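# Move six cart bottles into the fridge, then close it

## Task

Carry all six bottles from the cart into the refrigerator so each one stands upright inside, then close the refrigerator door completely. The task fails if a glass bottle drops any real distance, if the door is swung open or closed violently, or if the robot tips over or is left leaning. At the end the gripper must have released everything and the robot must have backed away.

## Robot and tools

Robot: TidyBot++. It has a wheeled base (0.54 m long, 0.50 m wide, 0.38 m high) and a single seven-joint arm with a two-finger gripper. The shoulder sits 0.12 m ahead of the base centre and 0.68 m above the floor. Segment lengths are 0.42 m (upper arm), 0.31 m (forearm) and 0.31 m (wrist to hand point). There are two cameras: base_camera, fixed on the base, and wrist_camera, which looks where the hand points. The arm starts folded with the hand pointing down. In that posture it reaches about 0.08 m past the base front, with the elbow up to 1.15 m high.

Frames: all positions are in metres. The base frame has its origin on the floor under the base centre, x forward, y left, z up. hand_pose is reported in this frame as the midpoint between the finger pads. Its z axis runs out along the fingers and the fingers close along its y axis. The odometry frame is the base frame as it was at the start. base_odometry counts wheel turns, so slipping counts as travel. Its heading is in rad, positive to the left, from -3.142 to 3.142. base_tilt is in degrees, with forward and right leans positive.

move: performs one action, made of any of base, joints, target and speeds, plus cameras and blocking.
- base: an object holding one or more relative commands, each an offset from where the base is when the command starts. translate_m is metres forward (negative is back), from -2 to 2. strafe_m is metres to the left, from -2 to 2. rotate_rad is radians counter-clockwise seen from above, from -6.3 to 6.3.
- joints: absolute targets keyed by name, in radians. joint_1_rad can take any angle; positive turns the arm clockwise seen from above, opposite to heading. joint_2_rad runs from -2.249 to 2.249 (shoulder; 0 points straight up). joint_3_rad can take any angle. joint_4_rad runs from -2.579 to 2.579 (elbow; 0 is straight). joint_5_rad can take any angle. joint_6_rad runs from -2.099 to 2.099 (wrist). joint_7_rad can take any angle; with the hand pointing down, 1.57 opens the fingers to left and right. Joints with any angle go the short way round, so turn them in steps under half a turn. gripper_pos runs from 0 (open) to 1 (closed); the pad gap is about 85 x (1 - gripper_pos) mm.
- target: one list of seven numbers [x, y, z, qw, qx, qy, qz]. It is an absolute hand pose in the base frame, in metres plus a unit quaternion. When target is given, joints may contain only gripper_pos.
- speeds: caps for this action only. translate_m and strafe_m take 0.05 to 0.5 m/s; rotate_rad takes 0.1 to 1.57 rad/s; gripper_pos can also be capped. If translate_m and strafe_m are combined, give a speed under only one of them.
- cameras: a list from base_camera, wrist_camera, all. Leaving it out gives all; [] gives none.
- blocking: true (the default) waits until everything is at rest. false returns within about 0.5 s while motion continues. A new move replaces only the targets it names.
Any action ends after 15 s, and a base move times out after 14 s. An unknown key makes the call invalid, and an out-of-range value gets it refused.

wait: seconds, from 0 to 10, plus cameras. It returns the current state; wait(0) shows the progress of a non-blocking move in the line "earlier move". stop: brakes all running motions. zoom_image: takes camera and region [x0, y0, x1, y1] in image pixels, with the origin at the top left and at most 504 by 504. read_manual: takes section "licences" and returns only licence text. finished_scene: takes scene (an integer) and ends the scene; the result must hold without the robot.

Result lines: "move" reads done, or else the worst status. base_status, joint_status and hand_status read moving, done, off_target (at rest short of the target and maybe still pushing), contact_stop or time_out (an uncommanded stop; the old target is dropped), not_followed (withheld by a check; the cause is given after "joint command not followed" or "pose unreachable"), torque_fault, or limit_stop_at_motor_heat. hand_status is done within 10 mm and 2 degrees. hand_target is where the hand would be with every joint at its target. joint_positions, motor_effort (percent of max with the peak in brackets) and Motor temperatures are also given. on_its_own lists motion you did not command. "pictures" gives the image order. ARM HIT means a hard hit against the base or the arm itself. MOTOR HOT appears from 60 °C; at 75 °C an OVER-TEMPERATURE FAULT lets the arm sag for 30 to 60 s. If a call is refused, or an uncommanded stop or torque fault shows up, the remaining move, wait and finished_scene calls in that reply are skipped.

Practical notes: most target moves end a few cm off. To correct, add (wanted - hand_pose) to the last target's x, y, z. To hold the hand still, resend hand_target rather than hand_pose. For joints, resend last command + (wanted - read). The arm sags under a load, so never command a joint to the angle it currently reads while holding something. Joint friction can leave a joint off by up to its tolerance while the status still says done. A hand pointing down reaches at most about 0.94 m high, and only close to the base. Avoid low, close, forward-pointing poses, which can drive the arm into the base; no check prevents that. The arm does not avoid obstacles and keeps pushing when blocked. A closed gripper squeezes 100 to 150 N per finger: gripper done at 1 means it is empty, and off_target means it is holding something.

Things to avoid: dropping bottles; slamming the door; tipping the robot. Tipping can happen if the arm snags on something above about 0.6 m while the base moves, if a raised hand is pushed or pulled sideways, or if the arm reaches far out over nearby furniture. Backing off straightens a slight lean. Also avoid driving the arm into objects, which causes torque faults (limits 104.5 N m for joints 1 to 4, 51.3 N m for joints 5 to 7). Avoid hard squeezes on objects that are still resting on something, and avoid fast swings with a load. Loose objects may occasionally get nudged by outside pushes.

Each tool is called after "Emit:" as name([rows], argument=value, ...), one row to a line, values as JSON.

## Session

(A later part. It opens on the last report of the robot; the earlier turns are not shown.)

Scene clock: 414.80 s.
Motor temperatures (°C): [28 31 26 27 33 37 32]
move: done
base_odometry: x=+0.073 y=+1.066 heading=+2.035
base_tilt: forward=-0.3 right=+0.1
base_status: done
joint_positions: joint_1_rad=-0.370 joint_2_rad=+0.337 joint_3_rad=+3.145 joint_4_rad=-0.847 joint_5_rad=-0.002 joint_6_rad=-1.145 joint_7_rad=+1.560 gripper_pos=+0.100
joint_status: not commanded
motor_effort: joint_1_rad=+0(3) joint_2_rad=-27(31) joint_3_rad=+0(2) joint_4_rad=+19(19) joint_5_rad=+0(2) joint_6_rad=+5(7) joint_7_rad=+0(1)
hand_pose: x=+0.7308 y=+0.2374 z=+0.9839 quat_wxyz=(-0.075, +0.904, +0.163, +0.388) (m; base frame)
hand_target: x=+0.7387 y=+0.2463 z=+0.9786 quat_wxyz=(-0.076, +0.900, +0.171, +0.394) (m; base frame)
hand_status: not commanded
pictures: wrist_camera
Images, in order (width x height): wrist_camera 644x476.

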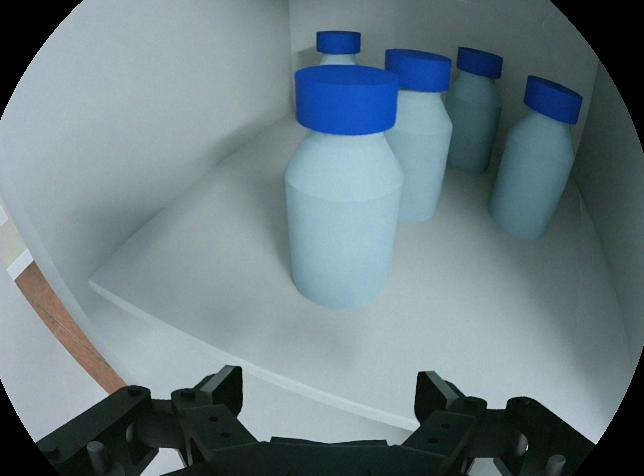

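Emit:
move(base={"translate_m":-0.4525,"strafe_m":0.043}, cameras=[])

Emit:
move(base={"translate_m":-1.108,"strafe_m":0.221,"rotate_rad":-1.235}, joints={"joint_1_rad":0.2,"joint_2_rad":-0.1,"joint_4_rad":-1.2,"joint_6_rad":-1.4}, cameras=[])

Emit:
move(base={"translate_m":0.288,"strafe_m":-0.213}, speeds={"translate_m":0.3}, joints={"joint_1_rad":0.3,"joint_2_rad":-0.15,"joint_4_rad":-1.5,"joint_6_rad":-0.9,"gripper_pos":0.12}, cameras=["wrist_camera"])

Scene clock: 418.47 s.
Motor temperatures (°C): [28 31 26 27 33 37 32]
move: done
base_odometry: x=+0.238 y=+0.642 heading=+2.036
base_tilt: forward=-0.3 right=+0.1
base_status: done
joint_positions: joint_1_rad=-0.372 joint_2_rad=+0.333 joint_3_rad=+3.145 joint_4_rad=-0.847 joint_5_rad=-0.002 joint_6_rad=-1.145 joint_7_rad=+1.560 gripper_pos=+0.100
joint_status: not commanded
motor_effort: joint_1_rad=+1(3) joint_2_rad=-27(31) joint_3_rad=+0(2) joint_4_rad=+19(20) joint_5_rad=+1(2) joint_6_rad=+6(7) joint_7_rad=+0(1)
hand_pose: x=+0.7292 y=+0.2384 z=+0.9863 quat_wxyz=(-0.075, +0.903, +0.164, +0.390) (m; base frame)
hand_target: x=+0.7387 y=+0.2463 z=+0.9786 quat_wxyz=(-0.076, +0.900, +0.171, +0.394) (m; base frame)
hand_status: not commanded
pictures: none
No camera images: "cameras" was empty.

Scene clock: 422.33 s.
Motor temperatures (°C): [28 31 26 27 33 37 32]
move: done
base_odometry: x=+0.537 y=-0.447 heading=+0.800
base_tilt: forward=-0.3 right=+0.1
base_status: done
joint_positions: joint_1_rad=+0.195 joint_2_rad=-0.100 joint_3_rad=+3.147 joint_4_rad=-1.180 joint_5_rad=-0.002 joint_6_rad=-1.343 joint_7_rad=+1.560 gripper_pos=+0.100
joint_status: all done
motor_effort: joint_1_rad=+1(5) joint_2_rad=-12(32) joint_3_rad=+0(4) joint_4_rad=+18(20) joint_5_rad=+0(3) joint_6_rad=+5(7) joint_7_rad=+0(1)
hand_pose: x=+0.5509 y=-0.0860 z=+1.0145 quat_wxyz=(+0.032, +0.931, -0.098, +0.350) (m; base frame)
hand_target: x=+0.5354 y=-0.0823 z=+0.9937 quat_wxyz=(+0.031, +0.944, -0.094, +0.314) (m; base frame)
hand_status: not commanded
pictures: none
No camera images: "cameras" was empty.

Scene clock: 424.63 s.
Motor temperatures (°C): [28 31 26 27 33 37 32]
move: done
base_odometry: x=+0.891 y=-0.389 heading=+0.800
base_tilt: forward=-0.3 right=+0.1
base_status: done
joint_positions: joint_1_rad=+0.288 joint_2_rad=-0.143 joint_3_rad=+3.147 joint_4_rad=-1.482 joint_5_rad=-0.002 joint_6_rad=-0.948 joint_7_rad=+1.560 gripper_pos=+0.120
joint_status: all done
motor_effort: joint_1_rad=+1(2) joint_2_rad=-12(15) joint_3_rad=+0(1) joint_4_rad=+19(20) joint_5_rad=+0(1) joint_6_rad=+6(7) joint_7_rad=+0(1)
hand_pose: x=+0.5800 y=-0.1375 z=+0.9661 quat_wxyz=(+0.057, +0.900, -0.138, +0.410) (m; base frame)
hand_target: x=+0.5840 y=-0.1416 z=+0.9711 quat_wxyz=(+0.064, +0.892, -0.134, +0.426) (m; base frame)
hand_status: not commanded
pictures: wrist_camera
Images, in order (width x height): wrist_camera 644x476.

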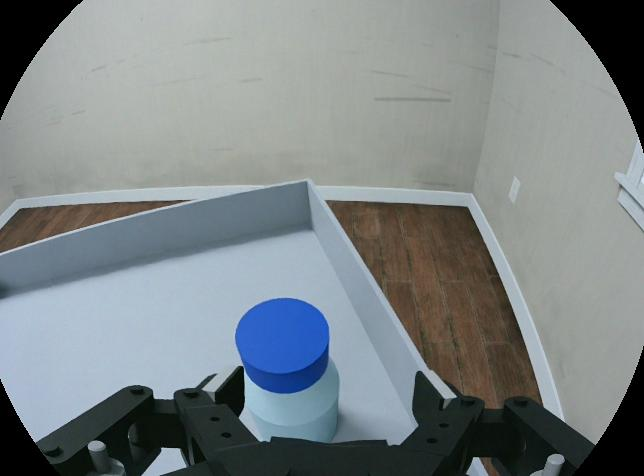

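Emit:
move(base={"translate_m":-0.035}, joints={"joint_1_rad":0.25,"joint_2_rad":-0.112,"joint_4_rad":-1.647,"joint_6_rad":-0.734}, cameras=["wrist_camera"])

Scene clock: 426.87 s.
Motor temperatures (°C): [28 31 26 27 33 37 32]
move: done
base_odometry: x=+0.867 y=-0.415 heading=+0.800
base_tilt: forward=-0.3 right=+0.1
base_status: done
joint_positions: joint_1_rad=+0.262 joint_2_rad=-0.122 joint_3_rad=+3.147 joint_4_rad=-1.631 joint_5_rad=-0.002 joint_6_rad=-0.784 joint_7_rad=+1.560 gripper_pos=+0.120
joint_status: all done
motor_effort: joint_1_rad=+1(3) joint_2_rad=-13(16) joint_3_rad=+0(3) joint_4_rad=+20(21) joint_5_rad=+0(2) joint_6_rad=+6(7) joint_7_rad=+0(1)
hand_pose: x=+0.5982 y=-0.1294 z=+0.9130 quat_wxyz=(+0.052, +0.902, -0.126, +0.408) (m; base frame)
hand_target: x=+0.6094 y=-0.1230 z=+0.9111 quat_wxyz=(+0.052, +0.899, -0.113, +0.419) (m; base frame)
hand_status: not commanded
pictures: wrist_camera
Images, in order (width x height): wrist_camera 644x476.

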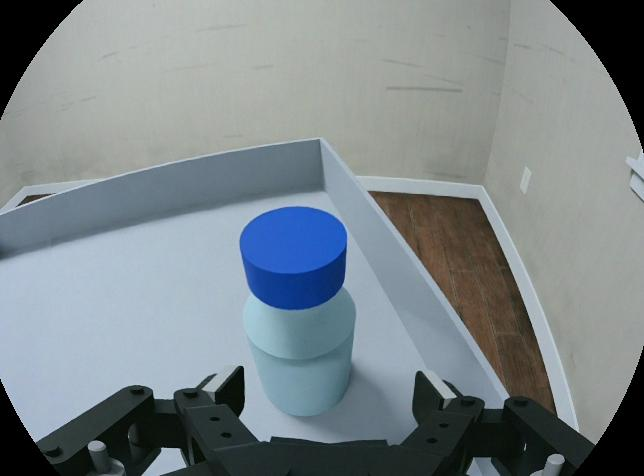

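Emit:
move(joints={"joint_1_rad":0.22,"joint_2_rad":0.03,"joint_4_rad":-1.62,"joint_6_rad":-0.66}, cameras=["wrist_camera"])

Scene clock: 428.53 s.
Motor temperatures (°C): [28 31 26 27 33 37 32]
move: done
base_odometry: x=+0.867 y=-0.415 heading=+0.800
base_tilt: forward=-0.3 right=+0.1
base_status: not commanded
joint_positions: joint_1_rad=+0.233 joint_2_rad=+0.019 joint_3_rad=+3.147 joint_4_rad=-1.631 joint_5_rad=-0.002 joint_6_rad=-0.709 joint_7_rad=+1.560 gripper_pos=+0.120
joint_status: all done
motor_effort: joint_1_rad=+0(2) joint_2_rad=-17(20) joint_3_rad=+0(1) joint_4_rad=+19(21) joint_5_rad=-1(1) joint_6_rad=+5(7) joint_7_rad=+0(1)
hand_pose: x=+0.6450 y=-0.1261 z=+0.8568 quat_wxyz=(+0.043, +0.917, -0.115, +0.379) (m; base frame)
hand_target: x=+0.6621 y=-0.1192 z=+0.8678 quat_wxyz=(+0.044, +0.909, -0.100, +0.402) (m; base frame)
hand_status: not commanded
pictures: wrist_camera
Images, in order (width x height): wrist_camera 644x476.

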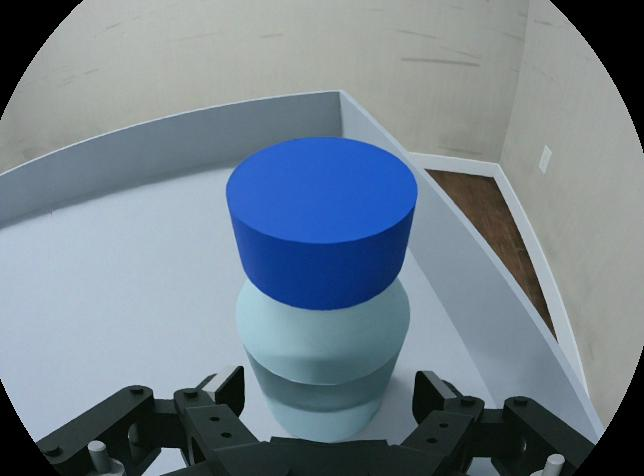

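Emit:
move(joints={"joint_1_rad":0.205,"joint_2_rad":0.15,"joint_4_rad":-1.555,"joint_6_rad":-0.61}, cameras=["wrist_camera"])

Scene clock: 430.80 s.
Motor temperatures (°C): [28 31 26 27 33 37 32]
move: done
base_odometry: x=+0.867 y=-0.414 heading=+0.800
base_tilt: forward=-0.3 right=+0.1
base_status: not commanded
joint_positions: joint_1_rad=+0.222 joint_2_rad=+0.108 joint_3_rad=+3.147 joint_4_rad=-1.585 joint_5_rad=-0.002 joint_6_rad=-0.660 joint_7_rad=+1.560 gripper_pos=+0.120
joint_status: all done
motor_effort: joint_1_rad=+0(1) joint_2_rad=-17(19) joint_3_rad=-1(1) joint_4_rad=+19(20) joint_5_rad=-1(1) joint_6_rad=+5(6) joint_7_rad=+0(1)
hand_pose: x=+0.6828 y=-0.1285 z=+0.8424 quat_wxyz=(+0.041, +0.917, -0.110, +0.382) (m; base frame)
hand_target: x=+0.7102 y=-0.1206 z=+0.8449 quat_wxyz=(+0.041, +0.911, -0.093, +0.400) (m; base frame)
hand_status: not commanded
pictures: wrist_camera
Images, in order (width x height): wrist_camera 644x476.

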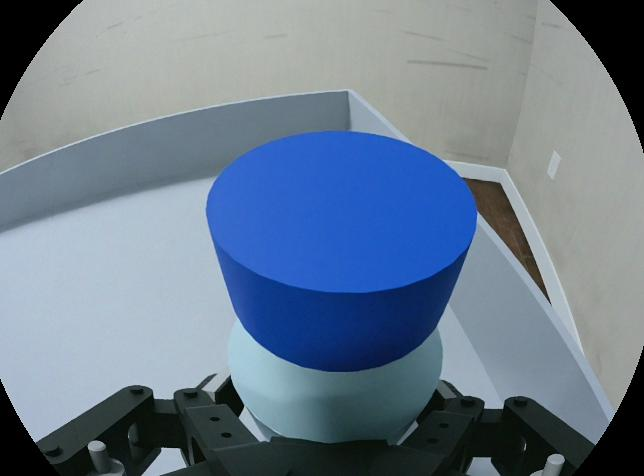

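Emit:
move(joints={"joint_1_rad":0.245}, cameras=["wrist_camera"])

Scene clock: 431.70 s.
Motor temperatures (°C): [28 31 26 27 33 37 32]
move: done
base_odometry: x=+0.867 y=-0.414 heading=+0.800
base_tilt: forward=-0.3 right=+0.1
base_status: not commanded
joint_positions: joint_1_rad=+0.233 joint_2_rad=+0.109 joint_3_rad=+3.146 joint_4_rad=-1.585 joint_5_rad=-0.002 joint_6_rad=-0.659 joint_7_rad=+1.560 gripper_pos=+0.120
joint_status: all done
motor_effort: joint_1_rad=+2(3) joint_2_rad=-18(19) joint_3_rad=+1(1) joint_4_rad=+19(19) joint_5_rad=+1(1) joint_6_rad=+6(6) joint_7_rad=+0(1)
hand_pose: x=+0.6817 y=-0.1345 z=+0.8418 quat_wxyz=(+0.043, +0.916, -0.115, +0.382) (m; base frame)
hand_target: x=+0.7049 y=-0.1442 z=+0.8449 quat_wxyz=(+0.049, +0.909, -0.112, +0.399) (m; base frame)
hand_status: not commanded
pictures: wrist_camera
Images, in order (width x height): wrist_camera 644x476.

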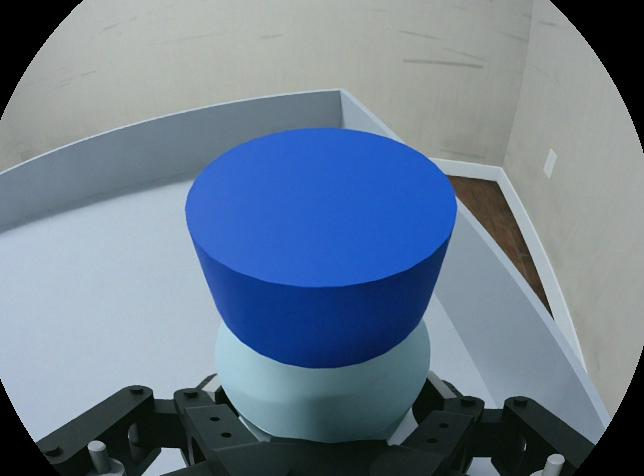

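Emit:
move(joints={"gripper_pos":0.4}, cameras=[])

Emit:
move(joints={"joint_2_rad":0.08,"joint_4_rad":-1.30,"joint_6_rad":-0.94,"gripper_pos":0.5}, cameras=["wrist_camera"])

Emit:
move(joints={"joint_1_rad":0.2,"joint_2_rad":0.03,"joint_4_rad":-1.10,"joint_6_rad":-1.17}, cameras=["wrist_camera"])

Scene clock: 432.93 s.
Motor temperatures (°C): [28 31 26 27 33 37 32]
move: off_target
base_odometry: x=+0.867 y=-0.414 heading=+0.800
base_tilt: forward=-0.3 right=+0.1
base_status: not commanded
joint_positions: joint_1_rad=+0.233 joint_2_rad=+0.110 joint_3_rad=+3.145 joint_4_rad=-1.584 joint_5_rad=-0.002 joint_6_rad=-0.657 joint_7_rad=+1.560 gripper_pos=+0.242
joint_status: gripper_pos off_target (ended at +0.242, target +0.400)
motor_effort: joint_1_rad=+1(4) joint_2_rad=-18(20) joint_3_rad=+1(3) joint_4_rad=+18(20) joint_5_rad=+0(2) joint_6_rad=+6(7) joint_7_rad=+0(1)
hand_pose: x=+0.6829 y=-0.1345 z=+0.8426 quat_wxyz=(+0.043, +0.916, -0.114, +0.383) (m; base frame)
hand_target: x=+0.7049 y=-0.1442 z=+0.8449 quat_wxyz=(+0.049, +0.909, -0.112, +0.399) (m; base frame)
hand_status: not commanded
pictures: none
No camera images: "cameras" was empty.

Scene clock: 434.53 s.
Motor temperatures (°C): [28 31 26 27 33 37 32]
move: off_target
base_odometry: x=+0.867 y=-0.414 heading=+0.800
base_tilt: forward=-0.3 right=+0.1
base_status: not commanded
joint_positions: joint_1_rad=+0.234 joint_2_rad=+0.104 joint_3_rad=+3.145 joint_4_rad=-1.362 joint_5_rad=-0.002 joint_6_rad=-0.894 joint_7_rad=+1.560 gripper_pos=+0.242
joint_status: joint_4_rad off_target (ended at -1.362, target -1.300); gripper_pos off_target (ended at +0.242, target +0.500); the others done
motor_effort: joint_1_rad=+1(2) joint_2_rad=-25(28) joint_3_rad=+0(1) joint_4_rad=+24(25) joint_5_rad=+0(1) joint_6_rad=+9(10) joint_7_rad=+0(1)
hand_pose: x=+0.6789 y=-0.1336 z=+0.9121 quat_wxyz=(+0.042, +0.918, -0.115, +0.378) (m; base frame)
hand_target: x=+0.6727 y=-0.1362 z=+0.9488 quat_wxyz=(+0.048, +0.910, -0.112, +0.396) (m; base frame)
hand_status: not commanded
pictures: wrist_camera
Images, in order (width x height): wrist_camera 644x476.

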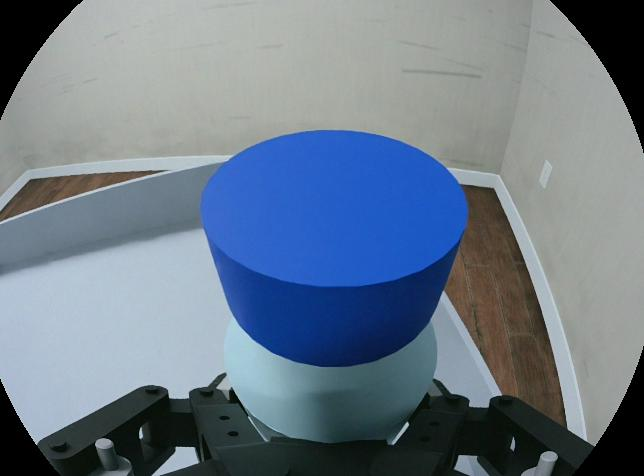

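Scene clock: 436.03 s.
Motor temperatures (°C): [28 31 26 27 33 37 32]
move: done
base_odometry: x=+0.867 y=-0.414 heading=+0.800
base_tilt: forward=-0.3 right=+0.1
base_status: not commanded
joint_positions: joint_1_rad=+0.212 joint_2_rad=+0.051 joint_3_rad=+3.145 joint_4_rad=-1.160 joint_5_rad=-0.002 joint_6_rad=-1.124 joint_7_rad=+1.560 gripper_pos=+0.242
joint_status: all done
motor_effort: joint_1_rad=+1(1) joint_2_rad=-22(27) joint_3_rad=+0(1) joint_4_rad=+23(26) joint_5_rad=+0(1) joint_6_rad=+9(9) joint_7_rad=+0(1)
hand_pose: x=+0.6473 y=-0.1138 z=+0.9974 quat_wxyz=(+0.039, +0.914, -0.104, +0.390) (m; base frame)
hand_target: x=+0.6379 y=-0.1030 z=+1.0291 quat_wxyz=(+0.040, +0.908, -0.091, +0.406) (m; base frame)
hand_status: not commanded
pictures: wrist_camera
Images, in order (width x height): wrist_camera 644x476.

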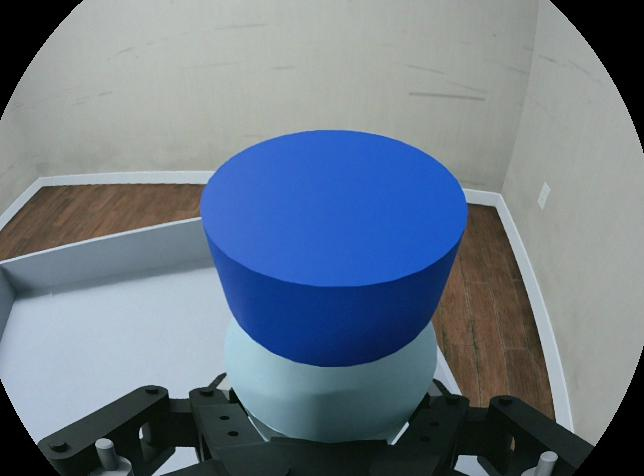

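Emit:
move(base={"translate_m":-0.252,"strafe_m":0.31}, speeds={"translate_m":0.3}, joints={"joint_1_rad":0.0,"joint_2_rad":-0.03,"joint_4_rad":-1.10,"joint_6_rad":-1.22}, cameras=[])

Emit:
move(base={"translate_m":0.667,"strafe_m":1.156,"rotate_rad":1.235}, speeds={"translate_m":0.4,"rotate_rad":0.6}, cameras=["wrist_camera"])

Emit:
move(joints={"joint_1_rad":-0.10,"joint_2_rad":0.36,"joint_4_rad":-0.54,"joint_6_rad":-1.42}, cameras=["wrist_camera"])

Scene clock: 439.30 s.
Motor temperatures (°C): [28 31 26 27 33 37 32]
move: done
base_odometry: x=+0.469 y=-0.380 heading=+0.801
base_tilt: forward=-0.3 right=+0.1
base_status: done
joint_positions: joint_1_rad=+0.003 joint_2_rad=-0.007 joint_3_rad=+3.144 joint_4_rad=-1.160 joint_5_rad=-0.002 joint_6_rad=-1.178 joint_7_rad=+1.560 gripper_pos=+0.242
joint_status: all done
motor_effort: joint_1_rad=+1(3) joint_2_rad=-20(26) joint_3_rad=+0(2) joint_4_rad=+22(24) joint_5_rad=+0(2) joint_6_rad=+9(10) joint_7_rad=+0(1)
hand_pose: x=+0.6292 y=-0.0009 z=+1.0157 quat_wxyz=(-0.002, +0.919, -0.007, +0.395) (m; base frame)
hand_target: x=+0.6163 y=+0.0021 z=+1.0483 quat_wxyz=(+0.000, +0.911, +0.000, +0.413) (m; base frame)
hand_status: not commanded
pictures: none
No camera images: "cameras" was empty.

Scene clock: 443.77 s.
Motor temperatures (°C): [28 31 26 27 33 37 32]
move: done
base_odometry: x=+0.103 y=+0.904 heading=+2.037
base_tilt: forward=-0.3 right=+0.1
base_status: done
joint_positions: joint_1_rad=+0.000 joint_2_rad=-0.008 joint_3_rad=+3.145 joint_4_rad=-1.160 joint_5_rad=-0.002 joint_6_rad=-1.179 joint_7_rad=+1.560 gripper_pos=+0.242
joint_status: not commanded
motor_effort: joint_1_rad=+1(4) joint_2_rad=-20(24) joint_3_rad=+1(4) joint_4_rad=+22(23) joint_5_rad=+0(2) joint_6_rad=+8(10) joint_7_rad=+0(1)
hand_pose: x=+0.6286 y=-0.0001 z=+1.0160 quat_wxyz=(-0.002, +0.919, -0.007, +0.394) (m; base frame)
hand_target: x=+0.6163 y=+0.0021 z=+1.0483 quat_wxyz=(+0.000, +0.911, +0.000, +0.413) (m; base frame)
hand_status: not commanded
pictures: wrist_camera
Images, in order (width x height): wrist_camera 644x476.

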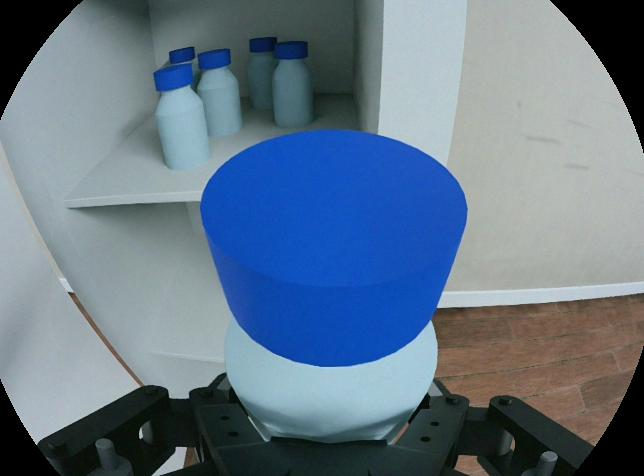

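Scene clock: 445.60 s.
Motor temperatures (°C): [28 31 26 27 33 37 32]
move: off_target
base_odometry: x=+0.103 y=+0.904 heading=+2.037
base_tilt: forward=-0.3 right=+0.1
base_status: not commanded
joint_positions: joint_1_rad=-0.087 joint_2_rad=+0.359 joint_3_rad=+3.145 joint_4_rad=-0.605 joint_5_rad=-0.002 joint_6_rad=-1.374 joint_7_rad=+1.560 gripper_pos=+0.242
joint_status: joint_4_rad off_target (ended at -0.605, target -0.540); the others done
motor_effort: joint_1_rad=+1(2) joint_2_rad=-31(33) joint_3_rad=+0(1) joint_4_rad=+21(24) joint_5_rad=+0(1) joint_6_rad=+8(10) joint_7_rad=+0(1)
hand_pose: x=+0.7468 y=+0.0548 z=+1.0388 quat_wxyz=(-0.019, +0.920, +0.034, +0.390) (m; base frame)
hand_target: x=+0.7381 y=+0.0642 z=+1.0590 quat_wxyz=(-0.021, +0.916, +0.046, +0.399) (m; base frame)
hand_status: not commanded
pictures: wrist_camera
Images, in order (width x height): wrist_camera 644x476.

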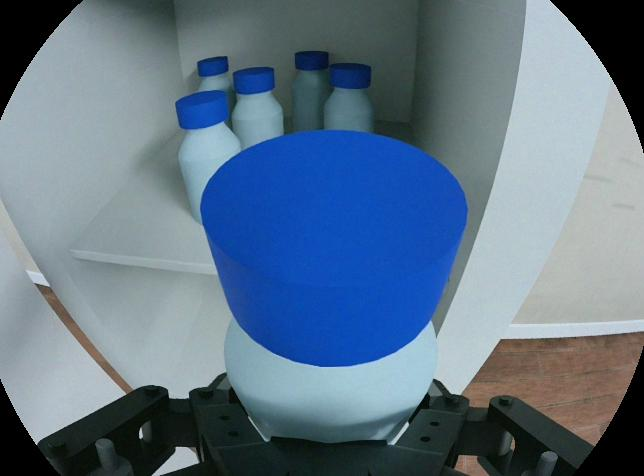

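Emit:
move(base={"translate_m":0.235}, speeds={"translate_m":0.15}, joints={"joint_1_rad":-0.125}, cameras=["wrist_camera"])

Scene clock: 449.27 s.
Motor temperatures (°C): [28 31 26 27 33 37 32]
move: done
base_odometry: x=-0.002 y=+1.114 heading=+2.037
base_tilt: forward=-0.3 right=+0.1
base_status: done
joint_positions: joint_1_rad=-0.118 joint_2_rad=+0.368 joint_3_rad=+3.145 joint_4_rad=-0.601 joint_5_rad=-0.002 joint_6_rad=-1.380 joint_7_rad=+1.560 gripper_pos=+0.242
joint_status: all done
motor_effort: joint_1_rad=+1(3) joint_2_rad=-32(35) joint_3_rad=+0(2) joint_4_rad=+21(22) joint_5_rad=+0(1) joint_6_rad=+9(10) joint_7_rad=+0(1)
hand_pose: x=+0.7467 y=+0.0743 z=+1.0336 quat_wxyz=(-0.024, +0.921, +0.048, +0.385) (m; base frame)
hand_target: x=+0.7363 y=+0.0796 z=+1.0590 quat_wxyz=(-0.026, +0.915, +0.057, +0.399) (m; base frame)
hand_status: not commanded
pictures: wrist_camera
Images, in order (width x height): wrist_camera 644x476.

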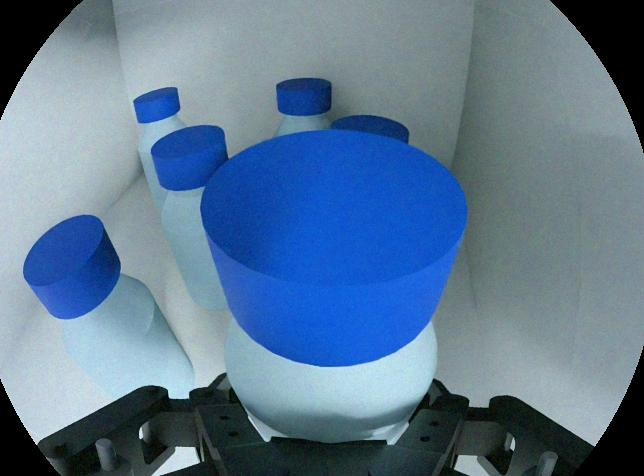

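Emit:
move(joints={"joint_2_rad":0.34,"joint_4_rad":-0.70,"joint_6_rad":-1.24}, cameras=[])

Emit:
move(joints={"joint_2_rad":0.335,"joint_4_rad":-0.77,"joint_6_rad":-1.17}, cameras=["wrist_camera"])

Scene clock: 450.87 s.
Motor temperatures (°C): [28 31 26 27 33 37 32]
move: done
base_odometry: x=-0.002 y=+1.114 heading=+2.037
base_tilt: forward=-0.3 right=+0.1
base_status: not commanded
joint_positions: joint_1_rad=-0.118 joint_2_rad=+0.366 joint_3_rad=+3.145 joint_4_rad=-0.709 joint_5_rad=-0.002 joint_6_rad=-1.306 joint_7_rad=+1.560 gripper_pos=+0.242
joint_status: all done
motor_effort: joint_1_rad=+1(1) joint_2_rad=-32(35) joint_3_rad=+0(1) joint_4_rad=+21(23) joint_5_rad=+0(1) joint_6_rad=+9(9) joint_7_rad=+0(1)
hand_pose: x=+0.7564 y=+0.0754 z=+0.9984 quat_wxyz=(-0.023, +0.927, +0.048, +0.370) (m; base frame)
hand_target: x=+0.7613 y=+0.0829 z=+1.0349 quat_wxyz=(-0.027, +0.907, +0.057, +0.417) (m; base frame)
hand_status: not commanded
pictures: none
No camera images: "cameras" was empty.

Scene clock: 451.67 s.
Motor temperatures (°C): [28 31 26 27 33 37 32]
move: done
base_odometry: x=-0.002 y=+1.114 heading=+2.037
base_tilt: forward=-0.3 right=+0.1
base_status: not commanded
joint_positions: joint_1_rad=-0.118 joint_2_rad=+0.363 joint_3_rad=+3.145 joint_4_rad=-0.777 joint_5_rad=-0.002 joint_6_rad=-1.239 joint_7_rad=+1.560 gripper_pos=+0.242
joint_status: all done
motor_effort: joint_1_rad=+1(1) joint_2_rad=-32(34) joint_3_rad=+0(0) joint_4_rad=+22(23) joint_5_rad=+0(1) joint_6_rad=+8(9) joint_7_rad=+0(1)
hand_pose: x=+0.7646 y=+0.0763 z=+0.9810 quat_wxyz=(-0.023, +0.927, +0.048, +0.371) (m; base frame)
hand_target: x=+0.7700 y=+0.0840 z=+1.0188 quat_wxyz=(-0.027, +0.906, +0.057, +0.419) (m; base frame)
hand_status: not commanded
pictures: wrist_camera
Images, in order (width x height): wrist_camera 644x476.

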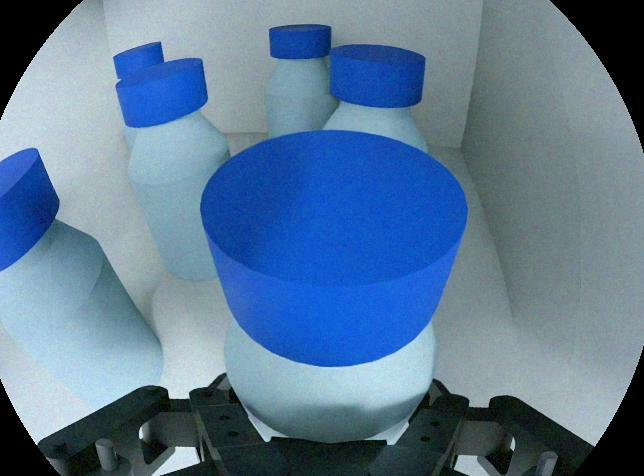

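Emit:
move(joints={"joint_2_rad":0.335,"joint_4_rad":-0.81,"joint_6_rad":-1.11}, cameras=[])

Emit:
move(joints={"joint_2_rad":0.345,"joint_4_rad":-0.84,"joint_6_rad":-1.09}, cameras=["wrist_camera"])

Scene clock: 452.73 s.
Motor temperatures (°C): [28 31 26 27 33 37 32]
move: done
base_odometry: x=-0.002 y=+1.114 heading=+2.037
base_tilt: forward=-0.3 right=+0.1
base_status: not commanded
joint_positions: joint_1_rad=-0.118 joint_2_rad=+0.361 joint_3_rad=+3.145 joint_4_rad=-0.810 joint_5_rad=-0.002 joint_6_rad=-1.173 joint_7_rad=+1.560 gripper_pos=+0.242
joint_status: all done
motor_effort: joint_1_rad=+0(1) joint_2_rad=-33(33) joint_3_rad=+0(0) joint_4_rad=+22(22) joint_5_rad=-1(1) joint_6_rad=+9(9) joint_7_rad=+0(1)
hand_pose: x=+0.7755 y=+0.0775 z=+0.9802 quat_wxyz=(-0.024, +0.920, +0.048, +0.387) (m; base frame)
hand_target: x=+0.7794 y=+0.0852 z=+1.0123 quat_wxyz=(-0.028, +0.902, +0.057, +0.428) (m; base frame)
hand_status: not commanded
pictures: none
No camera images: "cameras" was empty.

Scene clock: 453.37 s.
Motor temperatures (°C): [28 31 26 27 33 37 32]
move: done
base_odometry: x=-0.002 y=+1.114 heading=+2.037
base_tilt: forward=-0.3 right=+0.1
base_status: not commanded
joint_positions: joint_1_rad=-0.118 joint_2_rad=+0.354 joint_3_rad=+3.145 joint_4_rad=-0.829 joint_5_rad=-0.002 joint_6_rad=-1.152 joint_7_rad=+1.560 gripper_pos=+0.242
joint_status: all done
motor_effort: joint_1_rad=+0(1) joint_2_rad=-28(32) joint_3_rad=+0(0) joint_4_rad=+20(22) joint_5_rad=+0(1) joint_6_rad=+8(9) joint_7_rad=+0(1)
hand_pose: x=+0.7760 y=+0.0775 z=+0.9800 quat_wxyz=(-0.025, +0.919, +0.048, +0.392) (m; base frame)
hand_target: x=+0.7843 y=+0.0858 z=+0.9946 quat_wxyz=(-0.027, +0.906, +0.057, +0.419) (m; base frame)
hand_status: not commanded
pictures: wrist_camera
Images, in order (width x height): wrist_camera 644x476.

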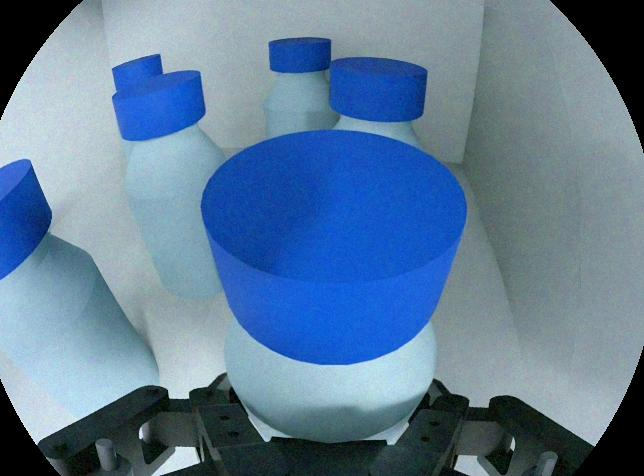

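Emit:
move(joints={"joint_2_rad":0.36,"joint_4_rad":-0.87,"joint_6_rad":-1.11}, cameras=[])

Emit:
move(joints={"joint_2_rad":0.35,"joint_4_rad":-0.85,"joint_6_rad":-1.12}, cameras=[])

Emit:
move(joints={"gripper_pos":0.1}, cameras=["wrist_camera"])

Emit:
move(base={"translate_m":-0.119,"strafe_m":-0.014}, speeds={"translate_m":0.08}, cameras=["wrist_camera"])

Scene clock: 454.53 s.
Motor temperatures (°C): [28 31 26 27 33 37 32]
move: done
base_odometry: x=-0.002 y=+1.114 heading=+2.037
base_tilt: forward=-0.3 right=+0.1
base_status: not commanded
joint_positions: joint_1_rad=-0.118 joint_2_rad=+0.351 joint_3_rad=+3.145 joint_4_rad=-0.837 joint_5_rad=-0.002 joint_6_rad=-1.145 joint_7_rad=+1.560 gripper_pos=+0.242
joint_status: all done
motor_effort: joint_1_rad=+0(1) joint_2_rad=-24(27) joint_3_rad=+0(0) joint_4_rad=+16(20) joint_5_rad=+0(1) joint_6_rad=+6(8) joint_7_rad=+0(1)
hand_pose: x=+0.7759 y=+0.0775 z=+0.9796 quat_wxyz=(-0.025, +0.918, +0.048, +0.393) (m; base frame)
hand_target: x=+0.7817 y=+0.0855 z=+0.9642 quat_wxyz=(-0.025, +0.919, +0.058, +0.389) (m; base frame)
hand_status: not commanded
pictures: none
No camera images: "cameras" was empty.

Scene clock: 455.10 s.
Motor temperatures (°C): [28 31 26 27 33 37 32]
move: done
base_odometry: x=-0.002 y=+1.114 heading=+2.037
base_tilt: forward=-0.3 right=+0.1
base_status: not commanded
joint_positions: joint_1_rad=-0.118 joint_2_rad=+0.351 joint_3_rad=+3.145 joint_4_rad=-0.837 joint_5_rad=-0.002 joint_6_rad=-1.145 joint_7_rad=+1.560 gripper_pos=+0.242
joint_status: all done
motor_effort: joint_1_rad=+0(1) joint_2_rad=-26(27) joint_3_rad=+0(1) joint_4_rad=+18(18) joint_5_rad=+0(1) joint_6_rad=+5(7) joint_7_rad=+0(1)
hand_pose: x=+0.7758 y=+0.0775 z=+0.9798 quat_wxyz=(-0.025, +0.918, +0.048, +0.393) (m; base frame)
hand_target: x=+0.7787 y=+0.0851 z=+0.9790 quat_wxyz=(-0.026, +0.915, +0.057, +0.399) (m; base frame)
hand_status: not commanded
pictures: none
No camera images: "cameras" was empty.

Scene clock: 455.87 s.
Motor temperatures (°C): [28 31 26 27 33 37 32]
move: done
base_odometry: x=-0.002 y=+1.114 heading=+2.037
base_tilt: forward=-0.3 right=+0.1
base_status: not commanded
joint_positions: joint_1_rad=-0.118 joint_2_rad=+0.350 joint_3_rad=+3.145 joint_4_rad=-0.838 joint_5_rad=-0.002 joint_6_rad=-1.145 joint_7_rad=+1.560 gripper_pos=+0.100
joint_status: all done
motor_effort: joint_1_rad=+0(1) joint_2_rad=-28(29) joint_3_rad=+0(0) joint_4_rad=+19(21) joint_5_rad=+0(1) joint_6_rad=+5(8) joint_7_rad=+0(1)
hand_pose: x=+0.7756 y=+0.0775 z=+0.9791 quat_wxyz=(-0.025, +0.918, +0.048, +0.392) (m; base frame)
hand_target: x=+0.7787 y=+0.0851 z=+0.9790 quat_wxyz=(-0.026, +0.915, +0.057, +0.399) (m; base frame)
hand_status: not commanded
pictures: wrist_camera
Images, in order (width x height): wrist_camera 644x476.

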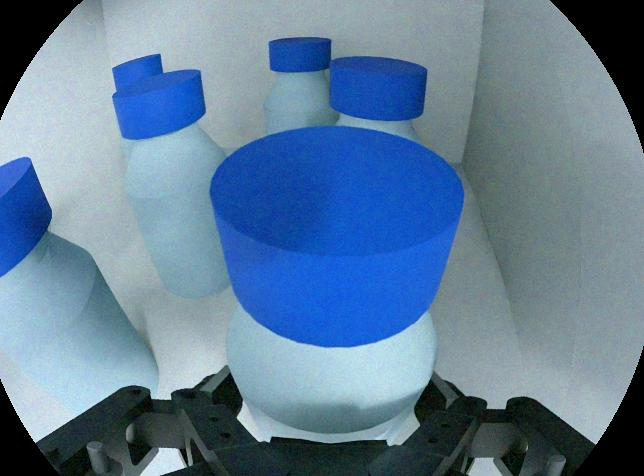

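Scene clock: 457.87 s.
Motor temperatures (°C): [28 31 26 27 33 37 32]
move: done
base_odometry: x=+0.064 y=+1.014 heading=+2.037
base_tilt: forward=-0.3 right=+0.1
base_status: done
joint_positions: joint_1_rad=-0.118 joint_2_rad=+0.344 joint_3_rad=+3.145 joint_4_rad=-0.838 joint_5_rad=-0.002 joint_6_rad=-1.145 joint_7_rad=+1.560 gripper_pos=+0.100
joint_status: not commanded
motor_effort: joint_1_rad=+0(2) joint_2_rad=-26(32) joint_3_rad=+0(1) joint_4_rad=+18(19) joint_5_rad=+0(1) joint_6_rad=+6(7) joint_7_rad=+0(1)
hand_pose: x=+0.7738 y=+0.0776 z=+0.9831 quat_wxyz=(-0.025, +0.917, +0.048, +0.395) (m; base frame)
hand_target: x=+0.7787 y=+0.0851 z=+0.9790 quat_wxyz=(-0.026, +0.915, +0.057, +0.399) (m; base frame)
hand_status: not commanded
pictures: wrist_camera
Images, in order (width x height): wrist_camera 644x476.

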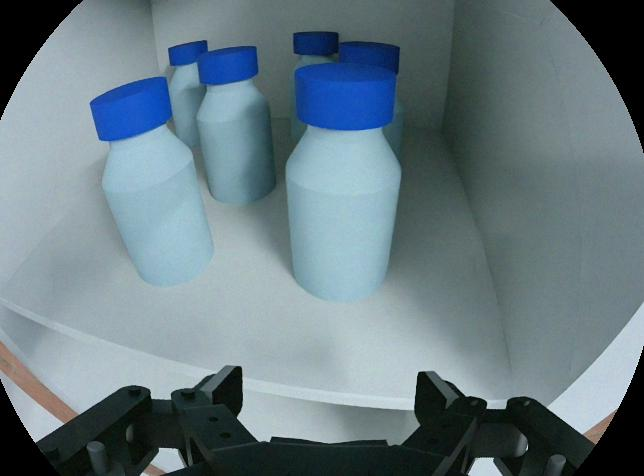

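Emit:
move(base={"translate_m":-0.35}, speeds={"translate_m":0.3}, cameras=[])

Emit:
move(base={"strafe_m":0.45}, speeds={"strafe_m":0.3}, joints={"joint_1_rad":0.0,"joint_2_rad":-0.3,"joint_4_rad":-1.7,"joint_6_rad":-1.4,"gripper_pos":1.0}, cameras=["base_camera","wrist_camera"])

Scene clock: 462.30 s.
Motor temperatures (°C): [28 31 26 27 33 37 32]
move: done
base_odometry: x=+0.222 y=+0.702 heading=+2.037
base_tilt: forward=-0.3 right=+0.1
base_status: done
joint_positions: joint_1_rad=-0.118 joint_2_rad=+0.340 joint_3_rad=+3.145 joint_4_rad=-0.838 joint_5_rad=-0.002 joint_6_rad=-1.145 joint_7_rad=+1.560 gripper_pos=+0.100
joint_status: not commanded
motor_effort: joint_1_rad=+0(2) joint_2_rad=-27(31) joint_3_rad=+0(1) joint_4_rad=+18(20) joint_5_rad=-1(1) joint_6_rad=+5(7) joint_7_rad=+0(1)
hand_pose: x=+0.7726 y=+0.0775 z=+0.9857 quat_wxyz=(-0.025, +0.916, +0.048, +0.397) (m; base frame)
hand_target: x=+0.7787 y=+0.0851 z=+0.9790 quat_wxyz=(-0.026, +0.915, +0.057, +0.399) (m; base frame)
hand_status: not commanded
pictures: none
No camera images: "cameras" was empty.

Scene clock: 464.70 s.
Motor temperatures (°C): [28 31 26 27 33 37 32]
move: done
base_odometry: x=-0.180 y=+0.499 heading=+2.037
base_tilt: forward=-0.3 right=+0.1
base_status: done
joint_positions: joint_1_rad=-0.014 joint_2_rad=-0.292 joint_3_rad=+3.145 joint_4_rad=-1.680 joint_5_rad=-0.002 joint_6_rad=-1.345 joint_7_rad=+1.560 gripper_pos=+0.999
joint_status: all done
motor_effort: joint_1_rad=+0(3) joint_2_rad=-7(28) joint_3_rad=+1(2) joint_4_rad=+18(20) joint_5_rad=+0(1) joint_6_rad=+3(7) joint_7_rad=+0(1)
hand_pose: x=+0.4306 y=+0.0050 z=+0.8559 quat_wxyz=(-0.003, +0.979, +0.000, +0.202) (m; base frame)
hand_target: x=+0.4087 y=+0.0019 z=+0.8439 quat_wxyz=(+0.000, +0.985, +0.000, +0.170) (m; base frame)
hand_status: not commanded
pictures: base_camera, wrist_camera
Images, in order (width x height): base_camera 644x364, wrist_camera 644x476.

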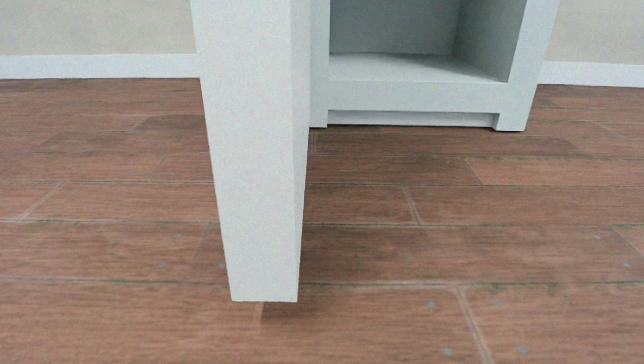

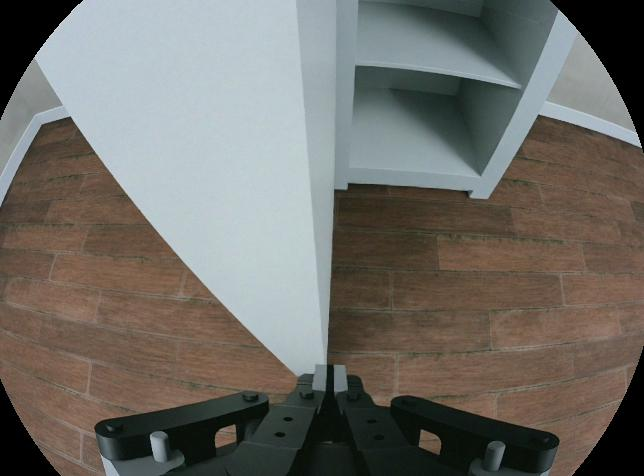

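Emit:
move(base={"strafe_m":0.32}, speeds={"strafe_m":0.3}, cameras=[])

Emit:
move(joints={"joint_1_rad":0.0,"joint_2_rad":-0.047,"joint_4_rad":-1.457,"joint_6_rad":-0.16}, cameras=["base_camera","wrist_camera"])

Scene clock: 471.00 s.
Motor temperatures (°C): [28 31 26 27 33 37 32]
move: done
base_odometry: x=-0.466 y=+0.355 heading=+2.038
base_tilt: forward=-0.3 right=+0.1
base_status: done
joint_positions: joint_1_rad=-0.011 joint_2_rad=-0.292 joint_3_rad=+3.145 joint_4_rad=-1.681 joint_5_rad=-0.002 joint_6_rad=-1.347 joint_7_rad=+1.560 gripper_pos=+0.999
joint_status: not commanded
motor_effort: joint_1_rad=+0(1) joint_2_rad=-6(8) joint_3_rad=+0(2) joint_4_rad=+18(18) joint_5_rad=+0(1) joint_6_rad=+3(4) joint_7_rad=+0(1)
hand_pose: x=+0.4300 y=+0.0040 z=+0.8558 quat_wxyz=(-0.003, +0.979, -0.002, +0.202) (m; base frame)
hand_target: x=+0.4087 y=+0.0019 z=+0.8439 quat_wxyz=(+0.000, +0.985, +0.000, +0.170) (m; base frame)
hand_status: not commanded
pictures: none
No camera images: "cameras" was empty.

Scene clock: 472.93 s.
Motor temperatures (°C): [28 31 26 27 33 37 32]
move: done
base_odometry: x=-0.466 y=+0.355 heading=+2.038
base_tilt: forward=-0.3 right=+0.1
base_status: not commanded
joint_positions: joint_1_rad=-0.011 joint_2_rad=-0.069 joint_3_rad=+3.145 joint_4_rad=-1.490 joint_5_rad=-0.002 joint_6_rad=-0.211 joint_7_rad=+1.560 gripper_pos=+0.999
joint_status: all done
motor_effort: joint_1_rad=+1(2) joint_2_rad=-15(17) joint_3_rad=+1(1) joint_4_rad=+21(22) joint_5_rad=+0(1) joint_6_rad=+8(9) joint_7_rad=+0(1)
hand_pose: x=+0.7118 y=+0.0056 z=+1.1295 quat_wxyz=(-0.007, +0.728, -0.002, +0.685) (m; base frame)
hand_target: x=+0.7208 y=+0.0023 z=+1.1527 quat_wxyz=(-0.001, +0.707, +0.000, +0.707) (m; base frame)
hand_status: not commanded
pictures: base_camera, wrist_camera
Images, in order (width x height): base_camera 644x364, wrist_camera 644x476.

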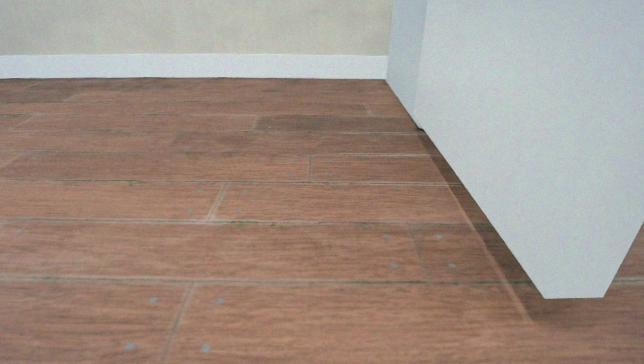

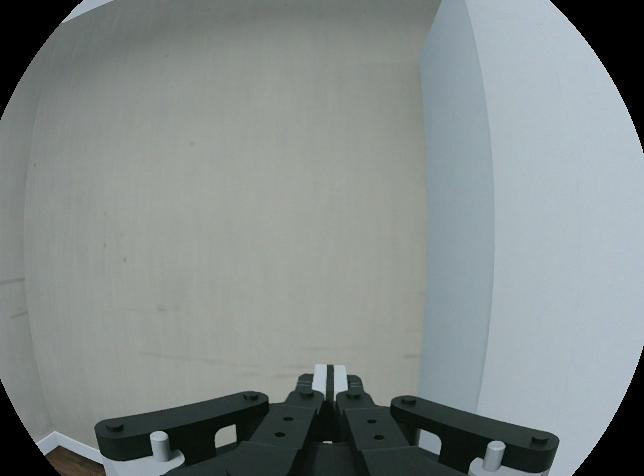

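Emit:
move(base={"strafe_m":-0.20}, speeds={"strafe_m":0.2}, cameras=[])

Emit:
move(base={"strafe_m":-0.13}, speeds={"strafe_m":0.1}, cameras=["base_camera","wrist_camera"])

Scene clock: 476.10 s.
Motor temperatures (°C): [28 31 26 27 33 37 32]
move: done
base_odometry: x=-0.287 y=+0.445 heading=+2.037
base_tilt: forward=-0.3 right=+0.1
base_status: done
joint_positions: joint_1_rad=-0.003 joint_2_rad=-0.066 joint_3_rad=+3.135 joint_4_rad=-1.489 joint_5_rad=-0.002 joint_6_rad=-0.205 joint_7_rad=+1.560 gripper_pos=+0.999
joint_status: not commanded
motor_effort: joint_1_rad=+1(11) joint_2_rad=-16(17) joint_3_rad=+0(10) joint_4_rad=+21(22) joint_5_rad=-1(1) joint_6_rad=+8(9) joint_7_rad=+0(1)
hand_pose: x=+0.7128 y=+0.0071 z=+1.1302 quat_wxyz=(-0.007, +0.727, -0.001, +0.687) (m; base frame)
hand_target: x=+0.7208 y=+0.0023 z=+1.1527 quat_wxyz=(-0.001, +0.707, +0.000, +0.707) (m; base frame)
hand_status: not commanded
pictures: none
No camera images: "cameras" was empty.

Scene clock: 477.93 s.
Motor temperatures (°C): [28 31 26 27 33 37 32]
move: done
base_odometry: x=-0.171 y=+0.503 heading=+2.037
base_tilt: forward=-0.3 right=+0.1
base_status: done
joint_positions: joint_1_rad=-0.001 joint_2_rad=-0.066 joint_3_rad=+3.136 joint_4_rad=-1.489 joint_5_rad=-0.002 joint_6_rad=-0.205 joint_7_rad=+1.560 gripper_pos=+0.999
joint_status: not commanded
motor_effort: joint_1_rad=+1(2) joint_2_rad=-16(18) joint_3_rad=+0(2) joint_4_rad=+21(22) joint_5_rad=+1(1) joint_6_rad=+9(9) joint_7_rad=+1(1)
hand_pose: x=+0.7130 y=+0.0059 z=+1.1302 quat_wxyz=(-0.007, +0.727, -0.002, +0.687) (m; base frame)
hand_target: x=+0.7208 y=+0.0023 z=+1.1527 quat_wxyz=(-0.001, +0.707, +0.000, +0.707) (m; base frame)
hand_status: not commanded
pictures: base_camera, wrist_camera
Images, in order (width x height): base_camera 644x364, wrist_camera 644x476.

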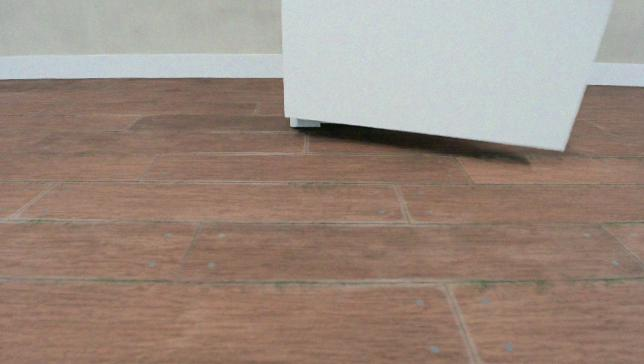

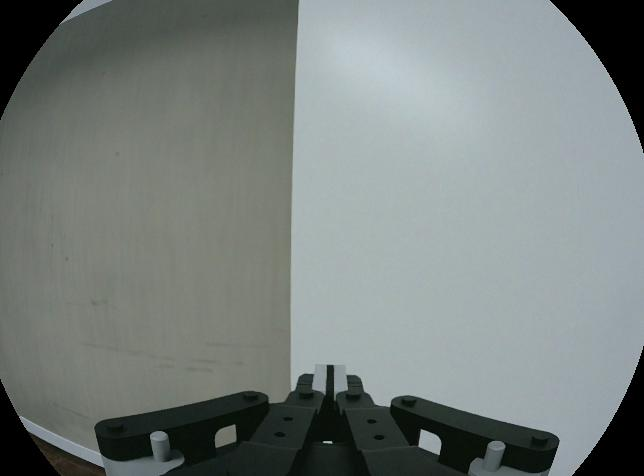

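Emit:
wait(seconds=0.3, cameras=["base_camera"])

Scene clock: 478.87 s.
Motor temperatures (°C): [28 31 26 27 33 37 32]
base_odometry: x=-0.171 y=+0.503 heading=+2.037
base_tilt: forward=-0.3 right=+0.1
base_status: done
joint_positions: joint_1_rad=-0.001 joint_2_rad=-0.066 joint_3_rad=+3.136 joint_4_rad=-1.489 joint_5_rad=-0.002 joint_6_rad=-0.205 joint_7_rad=+1.560 gripper_pos=+0.999
joint_status: not commanded
motor_effort: joint_1_rad=+1(2) joint_2_rad=-16(18) joint_3_rad=+0(2) joint_4_rad=+21(22) joint_5_rad=-1(1) joint_6_rad=+9(9) joint_7_rad=+0(1)
hand_pose: x=+0.7130 y=+0.0059 z=+1.1302 quat_wxyz=(-0.007, +0.727, -0.002, +0.687) (m; base frame)
hand_target: x=+0.7208 y=+0.0023 z=+1.1527 quat_wxyz=(-0.001, +0.707, +0.000, +0.707) (m; base frame)
hand_status: not commanded
wait: 0.30 s; at rest from the start
pictures: base_camera
Images, in order (width x height): base_camera 644x364.

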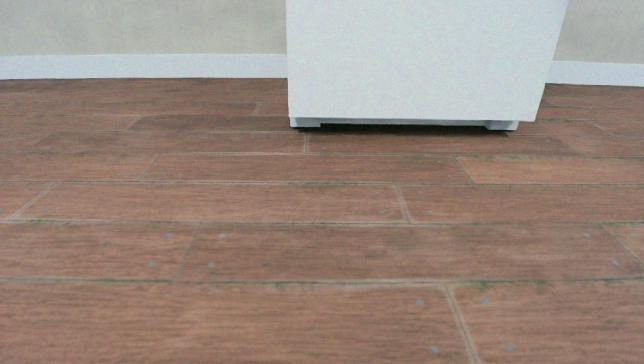

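Emit:
move(base={"strafe_m":-0.42,"translate_m":0.2}, speeds={"strafe_m":0.25}, cameras=["base_camera","wrist_camera"])

Scene clock: 481.97 s.
Motor temperatures (°C): [28 31 26 27 33 37 32]
move: done
base_odometry: x=+0.115 y=+0.871 heading=+2.037
base_tilt: forward=-0.3 right=+0.1
base_status: done
joint_positions: joint_1_rad=+0.000 joint_2_rad=-0.065 joint_3_rad=+3.136 joint_4_rad=-1.489 joint_5_rad=-0.002 joint_6_rad=-0.205 joint_7_rad=+1.560 gripper_pos=+0.999
joint_status: not commanded
motor_effort: joint_1_rad=+1(2) joint_2_rad=-16(18) joint_3_rad=+0(2) joint_4_rad=+21(22) joint_5_rad=+0(1) joint_6_rad=+8(10) joint_7_rad=+0(1)
hand_pose: x=+0.7135 y=+0.0053 z=+1.1297 quat_wxyz=(-0.006, +0.727, -0.002, +0.686) (m; base frame)
hand_target: x=+0.7208 y=+0.0023 z=+1.1527 quat_wxyz=(-0.001, +0.707, +0.000, +0.707) (m; base frame)
hand_status: not commanded
pictures: base_camera, wrist_camera
Images, in order (width x height): base_camera 644x364, wrist_camera 644x476.

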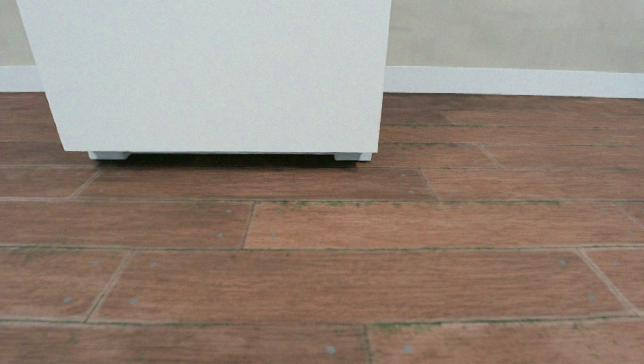

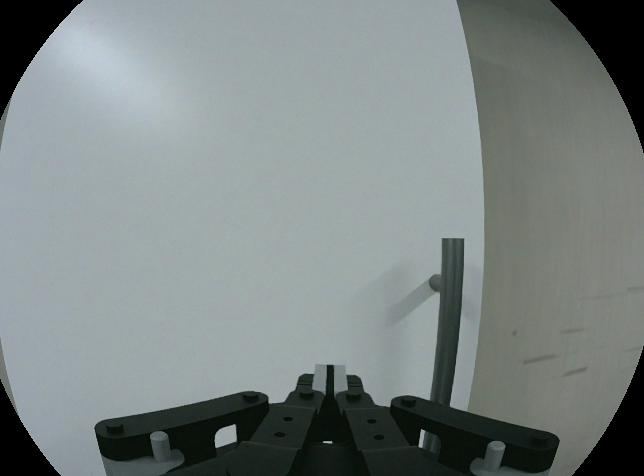

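Emit:
move(base={"translate_m":0.10}, speeds={"translate_m":0.1}, cameras=["wrist_camera"])

Emit:
move(base={"translate_m":0.05}, speeds={"translate_m":0.05}, cameras=["base_camera","wrist_camera"])

Scene clock: 484.30 s.
Motor temperatures (°C): [28 31 26 27 33 37 32]
move: done
base_odometry: x=+0.070 y=+0.960 heading=+2.037
base_tilt: forward=-0.3 right=+0.1
base_status: done
joint_positions: joint_1_rad=+0.000 joint_2_rad=-0.059 joint_3_rad=+3.136 joint_4_rad=-1.489 joint_5_rad=-0.002 joint_6_rad=-0.204 joint_7_rad=+1.560 gripper_pos=+0.999
joint_status: not commanded
motor_effort: joint_1_rad=+0(1) joint_2_rad=-16(19) joint_3_rad=+1(1) joint_4_rad=+21(22) joint_5_rad=+0(1) joint_6_rad=+8(9) joint_7_rad=+0(1)
hand_pose: x=+0.7162 y=+0.0053 z=+1.1263 quat_wxyz=(-0.006, +0.729, -0.002, +0.684) (m; base frame)
hand_target: x=+0.7208 y=+0.0023 z=+1.1527 quat_wxyz=(-0.001, +0.707, +0.000, +0.707) (m; base frame)
hand_status: not commanded
pictures: wrist_camera
Images, in order (width x height): wrist_camera 644x476.

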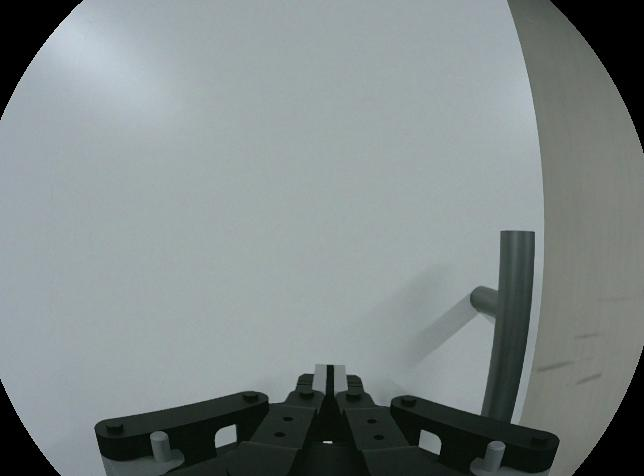

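Scene clock: 485.67 s.
Motor temperatures (°C): [28 31 26 27 33 37 32]
move: done
base_odometry: x=+0.048 y=+1.005 heading=+2.036
base_tilt: forward=-0.3 right=+0.1
base_status: done
joint_positions: joint_1_rad=+0.000 joint_2_rad=-0.099 joint_3_rad=+3.136 joint_4_rad=-1.489 joint_5_rad=-0.002 joint_6_rad=-0.203 joint_7_rad=+1.560 gripper_pos=+0.999
joint_status: not commanded
motor_effort: joint_1_rad=+1(2) joint_2_rad=-8(17) joint_3_rad=+1(1) joint_4_rad=+25(28) joint_5_rad=+0(1) joint_6_rad=+14(16) joint_7_rad=+0(1)
hand_pose: x=+0.6979 y=+0.0053 z=+1.1499 quat_wxyz=(-0.006, +0.715, -0.002, +0.699) (m; base frame)
hand_target: x=+0.7208 y=+0.0023 z=+1.1527 quat_wxyz=(-0.001, +0.707, +0.000, +0.707) (m; base frame)
hand_status: not commanded
pictures: base_camera, wrist_camera
Images, in order (width x height): base_camera 644x364, wrist_camera 644x476.

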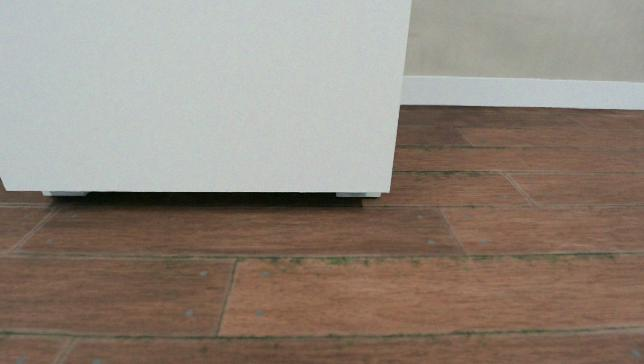

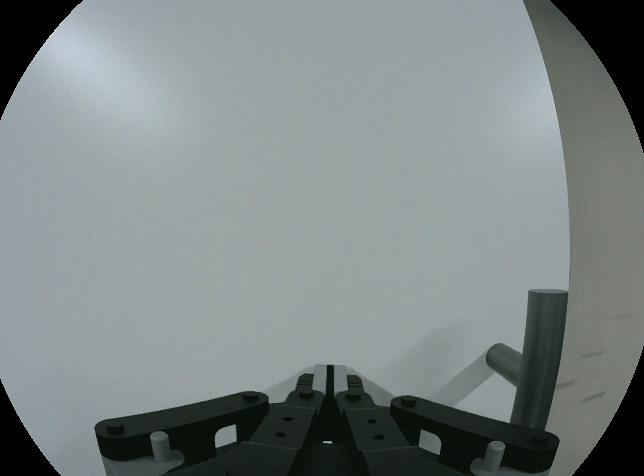

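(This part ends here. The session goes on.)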